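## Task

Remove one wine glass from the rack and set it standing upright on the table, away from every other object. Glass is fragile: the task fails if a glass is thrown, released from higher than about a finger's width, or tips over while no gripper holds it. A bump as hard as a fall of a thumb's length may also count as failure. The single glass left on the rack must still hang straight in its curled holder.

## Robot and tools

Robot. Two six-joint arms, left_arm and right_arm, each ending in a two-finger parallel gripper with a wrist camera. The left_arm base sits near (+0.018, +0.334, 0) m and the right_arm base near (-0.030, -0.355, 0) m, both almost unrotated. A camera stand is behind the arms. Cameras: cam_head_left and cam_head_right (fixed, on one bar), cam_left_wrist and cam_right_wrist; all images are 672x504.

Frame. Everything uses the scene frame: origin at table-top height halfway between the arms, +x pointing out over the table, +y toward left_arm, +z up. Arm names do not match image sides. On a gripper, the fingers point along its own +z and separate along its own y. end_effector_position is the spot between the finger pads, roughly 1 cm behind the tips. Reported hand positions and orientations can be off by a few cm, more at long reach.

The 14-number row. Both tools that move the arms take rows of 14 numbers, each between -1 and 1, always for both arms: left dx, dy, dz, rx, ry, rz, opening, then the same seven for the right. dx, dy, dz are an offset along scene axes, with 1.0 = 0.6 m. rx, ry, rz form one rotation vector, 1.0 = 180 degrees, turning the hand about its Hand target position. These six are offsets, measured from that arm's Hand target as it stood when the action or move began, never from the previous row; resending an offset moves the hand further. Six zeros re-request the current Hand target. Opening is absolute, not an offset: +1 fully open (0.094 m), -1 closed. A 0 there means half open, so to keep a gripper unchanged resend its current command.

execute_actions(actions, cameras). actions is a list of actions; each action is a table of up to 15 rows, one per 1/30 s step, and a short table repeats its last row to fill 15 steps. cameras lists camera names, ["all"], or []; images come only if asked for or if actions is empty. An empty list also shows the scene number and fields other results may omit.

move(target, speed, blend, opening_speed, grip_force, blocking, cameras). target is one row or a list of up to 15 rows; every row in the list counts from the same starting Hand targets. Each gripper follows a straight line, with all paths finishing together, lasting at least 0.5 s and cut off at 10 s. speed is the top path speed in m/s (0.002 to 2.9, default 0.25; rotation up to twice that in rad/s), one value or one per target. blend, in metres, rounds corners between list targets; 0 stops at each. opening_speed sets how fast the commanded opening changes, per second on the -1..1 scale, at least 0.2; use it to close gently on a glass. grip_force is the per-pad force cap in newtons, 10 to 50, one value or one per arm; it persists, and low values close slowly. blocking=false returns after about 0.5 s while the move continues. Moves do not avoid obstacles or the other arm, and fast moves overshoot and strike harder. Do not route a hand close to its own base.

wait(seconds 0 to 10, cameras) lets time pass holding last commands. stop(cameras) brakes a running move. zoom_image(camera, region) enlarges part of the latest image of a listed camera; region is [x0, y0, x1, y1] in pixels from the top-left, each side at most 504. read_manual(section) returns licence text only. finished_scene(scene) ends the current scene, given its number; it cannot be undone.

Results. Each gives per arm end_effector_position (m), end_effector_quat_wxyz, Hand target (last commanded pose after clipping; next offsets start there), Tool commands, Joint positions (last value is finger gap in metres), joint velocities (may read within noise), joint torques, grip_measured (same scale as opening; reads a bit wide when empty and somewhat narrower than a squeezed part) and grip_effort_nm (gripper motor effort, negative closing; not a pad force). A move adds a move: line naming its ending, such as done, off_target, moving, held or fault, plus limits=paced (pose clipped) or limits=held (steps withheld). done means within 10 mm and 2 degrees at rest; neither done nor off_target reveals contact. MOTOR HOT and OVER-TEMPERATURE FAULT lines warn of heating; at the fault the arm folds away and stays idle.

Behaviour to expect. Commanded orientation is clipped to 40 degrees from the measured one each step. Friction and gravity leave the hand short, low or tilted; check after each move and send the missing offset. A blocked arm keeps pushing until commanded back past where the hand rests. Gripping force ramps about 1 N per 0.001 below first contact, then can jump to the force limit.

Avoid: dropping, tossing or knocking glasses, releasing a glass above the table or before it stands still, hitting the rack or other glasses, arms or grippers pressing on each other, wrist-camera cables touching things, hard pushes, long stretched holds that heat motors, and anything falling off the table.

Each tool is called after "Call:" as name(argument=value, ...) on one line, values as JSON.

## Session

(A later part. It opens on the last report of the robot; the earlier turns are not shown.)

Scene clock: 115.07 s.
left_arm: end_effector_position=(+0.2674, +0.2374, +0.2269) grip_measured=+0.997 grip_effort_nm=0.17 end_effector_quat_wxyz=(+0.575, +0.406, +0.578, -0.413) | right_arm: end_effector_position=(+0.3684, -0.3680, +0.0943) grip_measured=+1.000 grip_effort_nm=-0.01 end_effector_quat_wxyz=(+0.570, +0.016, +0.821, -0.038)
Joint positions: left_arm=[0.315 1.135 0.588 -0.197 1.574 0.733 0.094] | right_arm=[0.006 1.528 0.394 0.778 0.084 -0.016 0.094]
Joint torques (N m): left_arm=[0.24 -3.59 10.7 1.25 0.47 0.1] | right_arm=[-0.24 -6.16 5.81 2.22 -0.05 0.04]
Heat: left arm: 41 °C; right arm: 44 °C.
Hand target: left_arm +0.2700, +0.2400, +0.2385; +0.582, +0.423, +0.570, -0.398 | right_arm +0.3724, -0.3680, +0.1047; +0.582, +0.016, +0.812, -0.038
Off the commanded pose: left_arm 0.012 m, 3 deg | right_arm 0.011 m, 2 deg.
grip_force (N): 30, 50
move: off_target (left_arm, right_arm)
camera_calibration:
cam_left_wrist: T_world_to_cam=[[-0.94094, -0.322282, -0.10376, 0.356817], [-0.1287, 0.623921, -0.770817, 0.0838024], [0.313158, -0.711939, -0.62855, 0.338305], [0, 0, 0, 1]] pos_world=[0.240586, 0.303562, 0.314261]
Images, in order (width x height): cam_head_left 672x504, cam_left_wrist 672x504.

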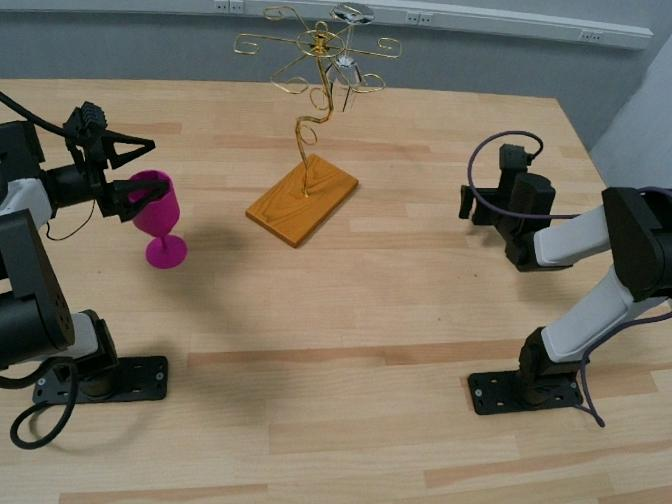

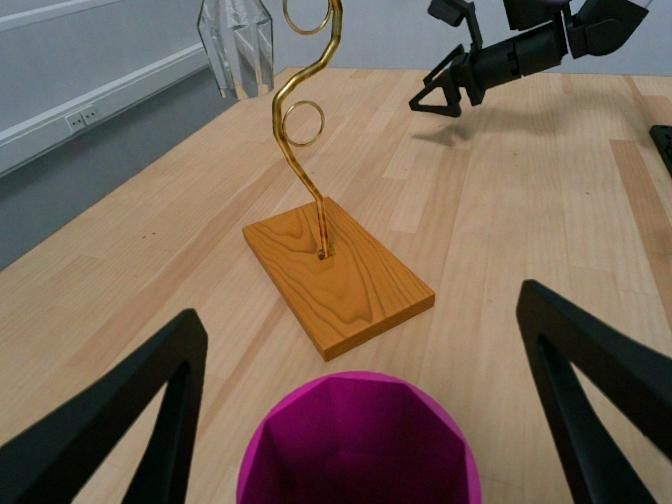

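Call:
move(target=[[0, 0, 0.108, 0, 0, 0, 1, 0, 0, 0, 0, 0, 0, 1], [-0.0417, 0.1, 0.108, 0, 0, 0.12, 1, 0, 0, 0, 0, 0, 0, 1]], speed=[0.12, 0.15], blend=[0.015, 0], cameras=["cam_head_left", "cam_head_right"])

Call:
zoom_image(camera="cam_head_left", region=[90, 130, 240, 280])

Call:
zoom_image(camera="cam_head_left", region=[220, 0, 420, 150])

Scene clock: 117.83 s.
left_arm: end_effector_position=(+0.2456, +0.2988, +0.3067) grip_measured=+0.997 grip_effort_nm=0.17 end_effector_quat_wxyz=(+0.648, +0.311, +0.636, -0.283) | right_arm: end_effector_position=(+0.3684, -0.3680, +0.0943) grip_measured=+1.000 grip_effort_nm=-0.01 end_effector_quat_wxyz=(+0.570, +0.016, +0.821, -0.038)
Joint positions: left_arm=[0.679 0.797 0.71 -0.388 1.569 0.518 0.094] | right_arm=[0.006 1.528 0.394 0.778 0.084 -0.016 0.094]
Joint torques (N m): left_arm=[0.87 -1.06 6.83 1.29 0.25 0.09] | right_arm=[-0.27 -6.23 5.81 2.24 -0.04 0.02]
Heat: left arm: 40 °C; right arm: 44 °C.
Hand target: left_arm +0.2450, +0.3000, +0.3033; +0.646, +0.308, +0.639, -0.282 | right_arm +0.3724, -0.3680, +0.1047; +0.582, +0.016, +0.812, -0.038
Off the commanded pose: left_arm 0.004 m, 0 deg | right_arm 0.011 m, 2 deg.
grip_force (N): 30, 50
move: off_target (right_arm)
Images, in order (width x height): cam_head_left 672x504, cam_head_right 672x504.

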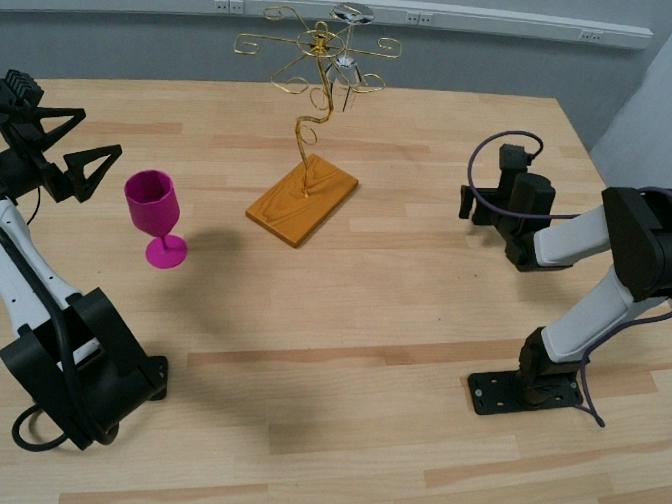

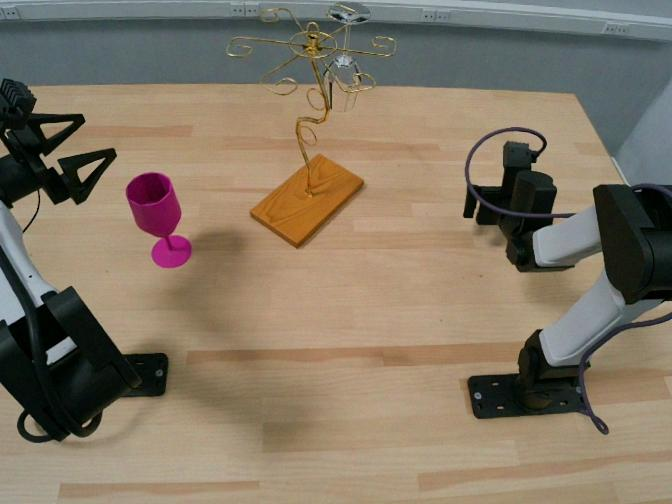

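Scaled by 3.360 from the camera's 672x504 image, which has a finer 960x720 frame.

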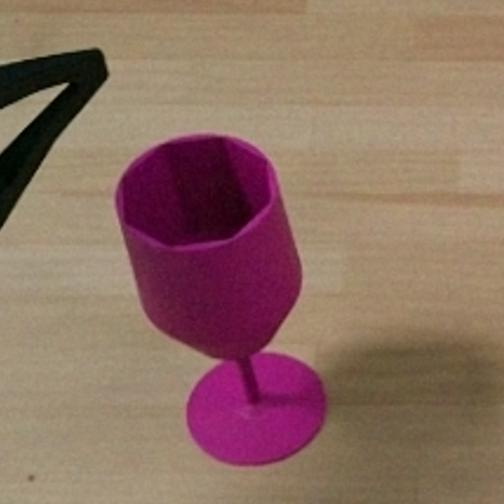

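Scaled by 2.520 from the camera's 672x504 image, which has a finer 960x720 frame.

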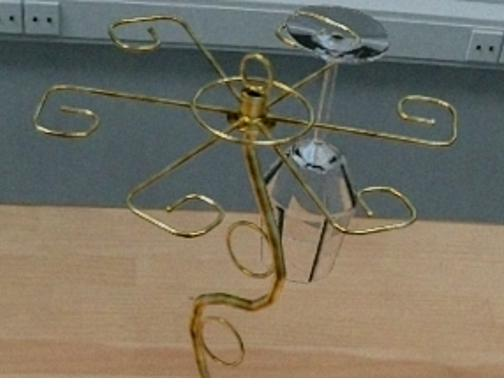

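Call:
finished_scene(scene=2)

The scene is finished: the task was done.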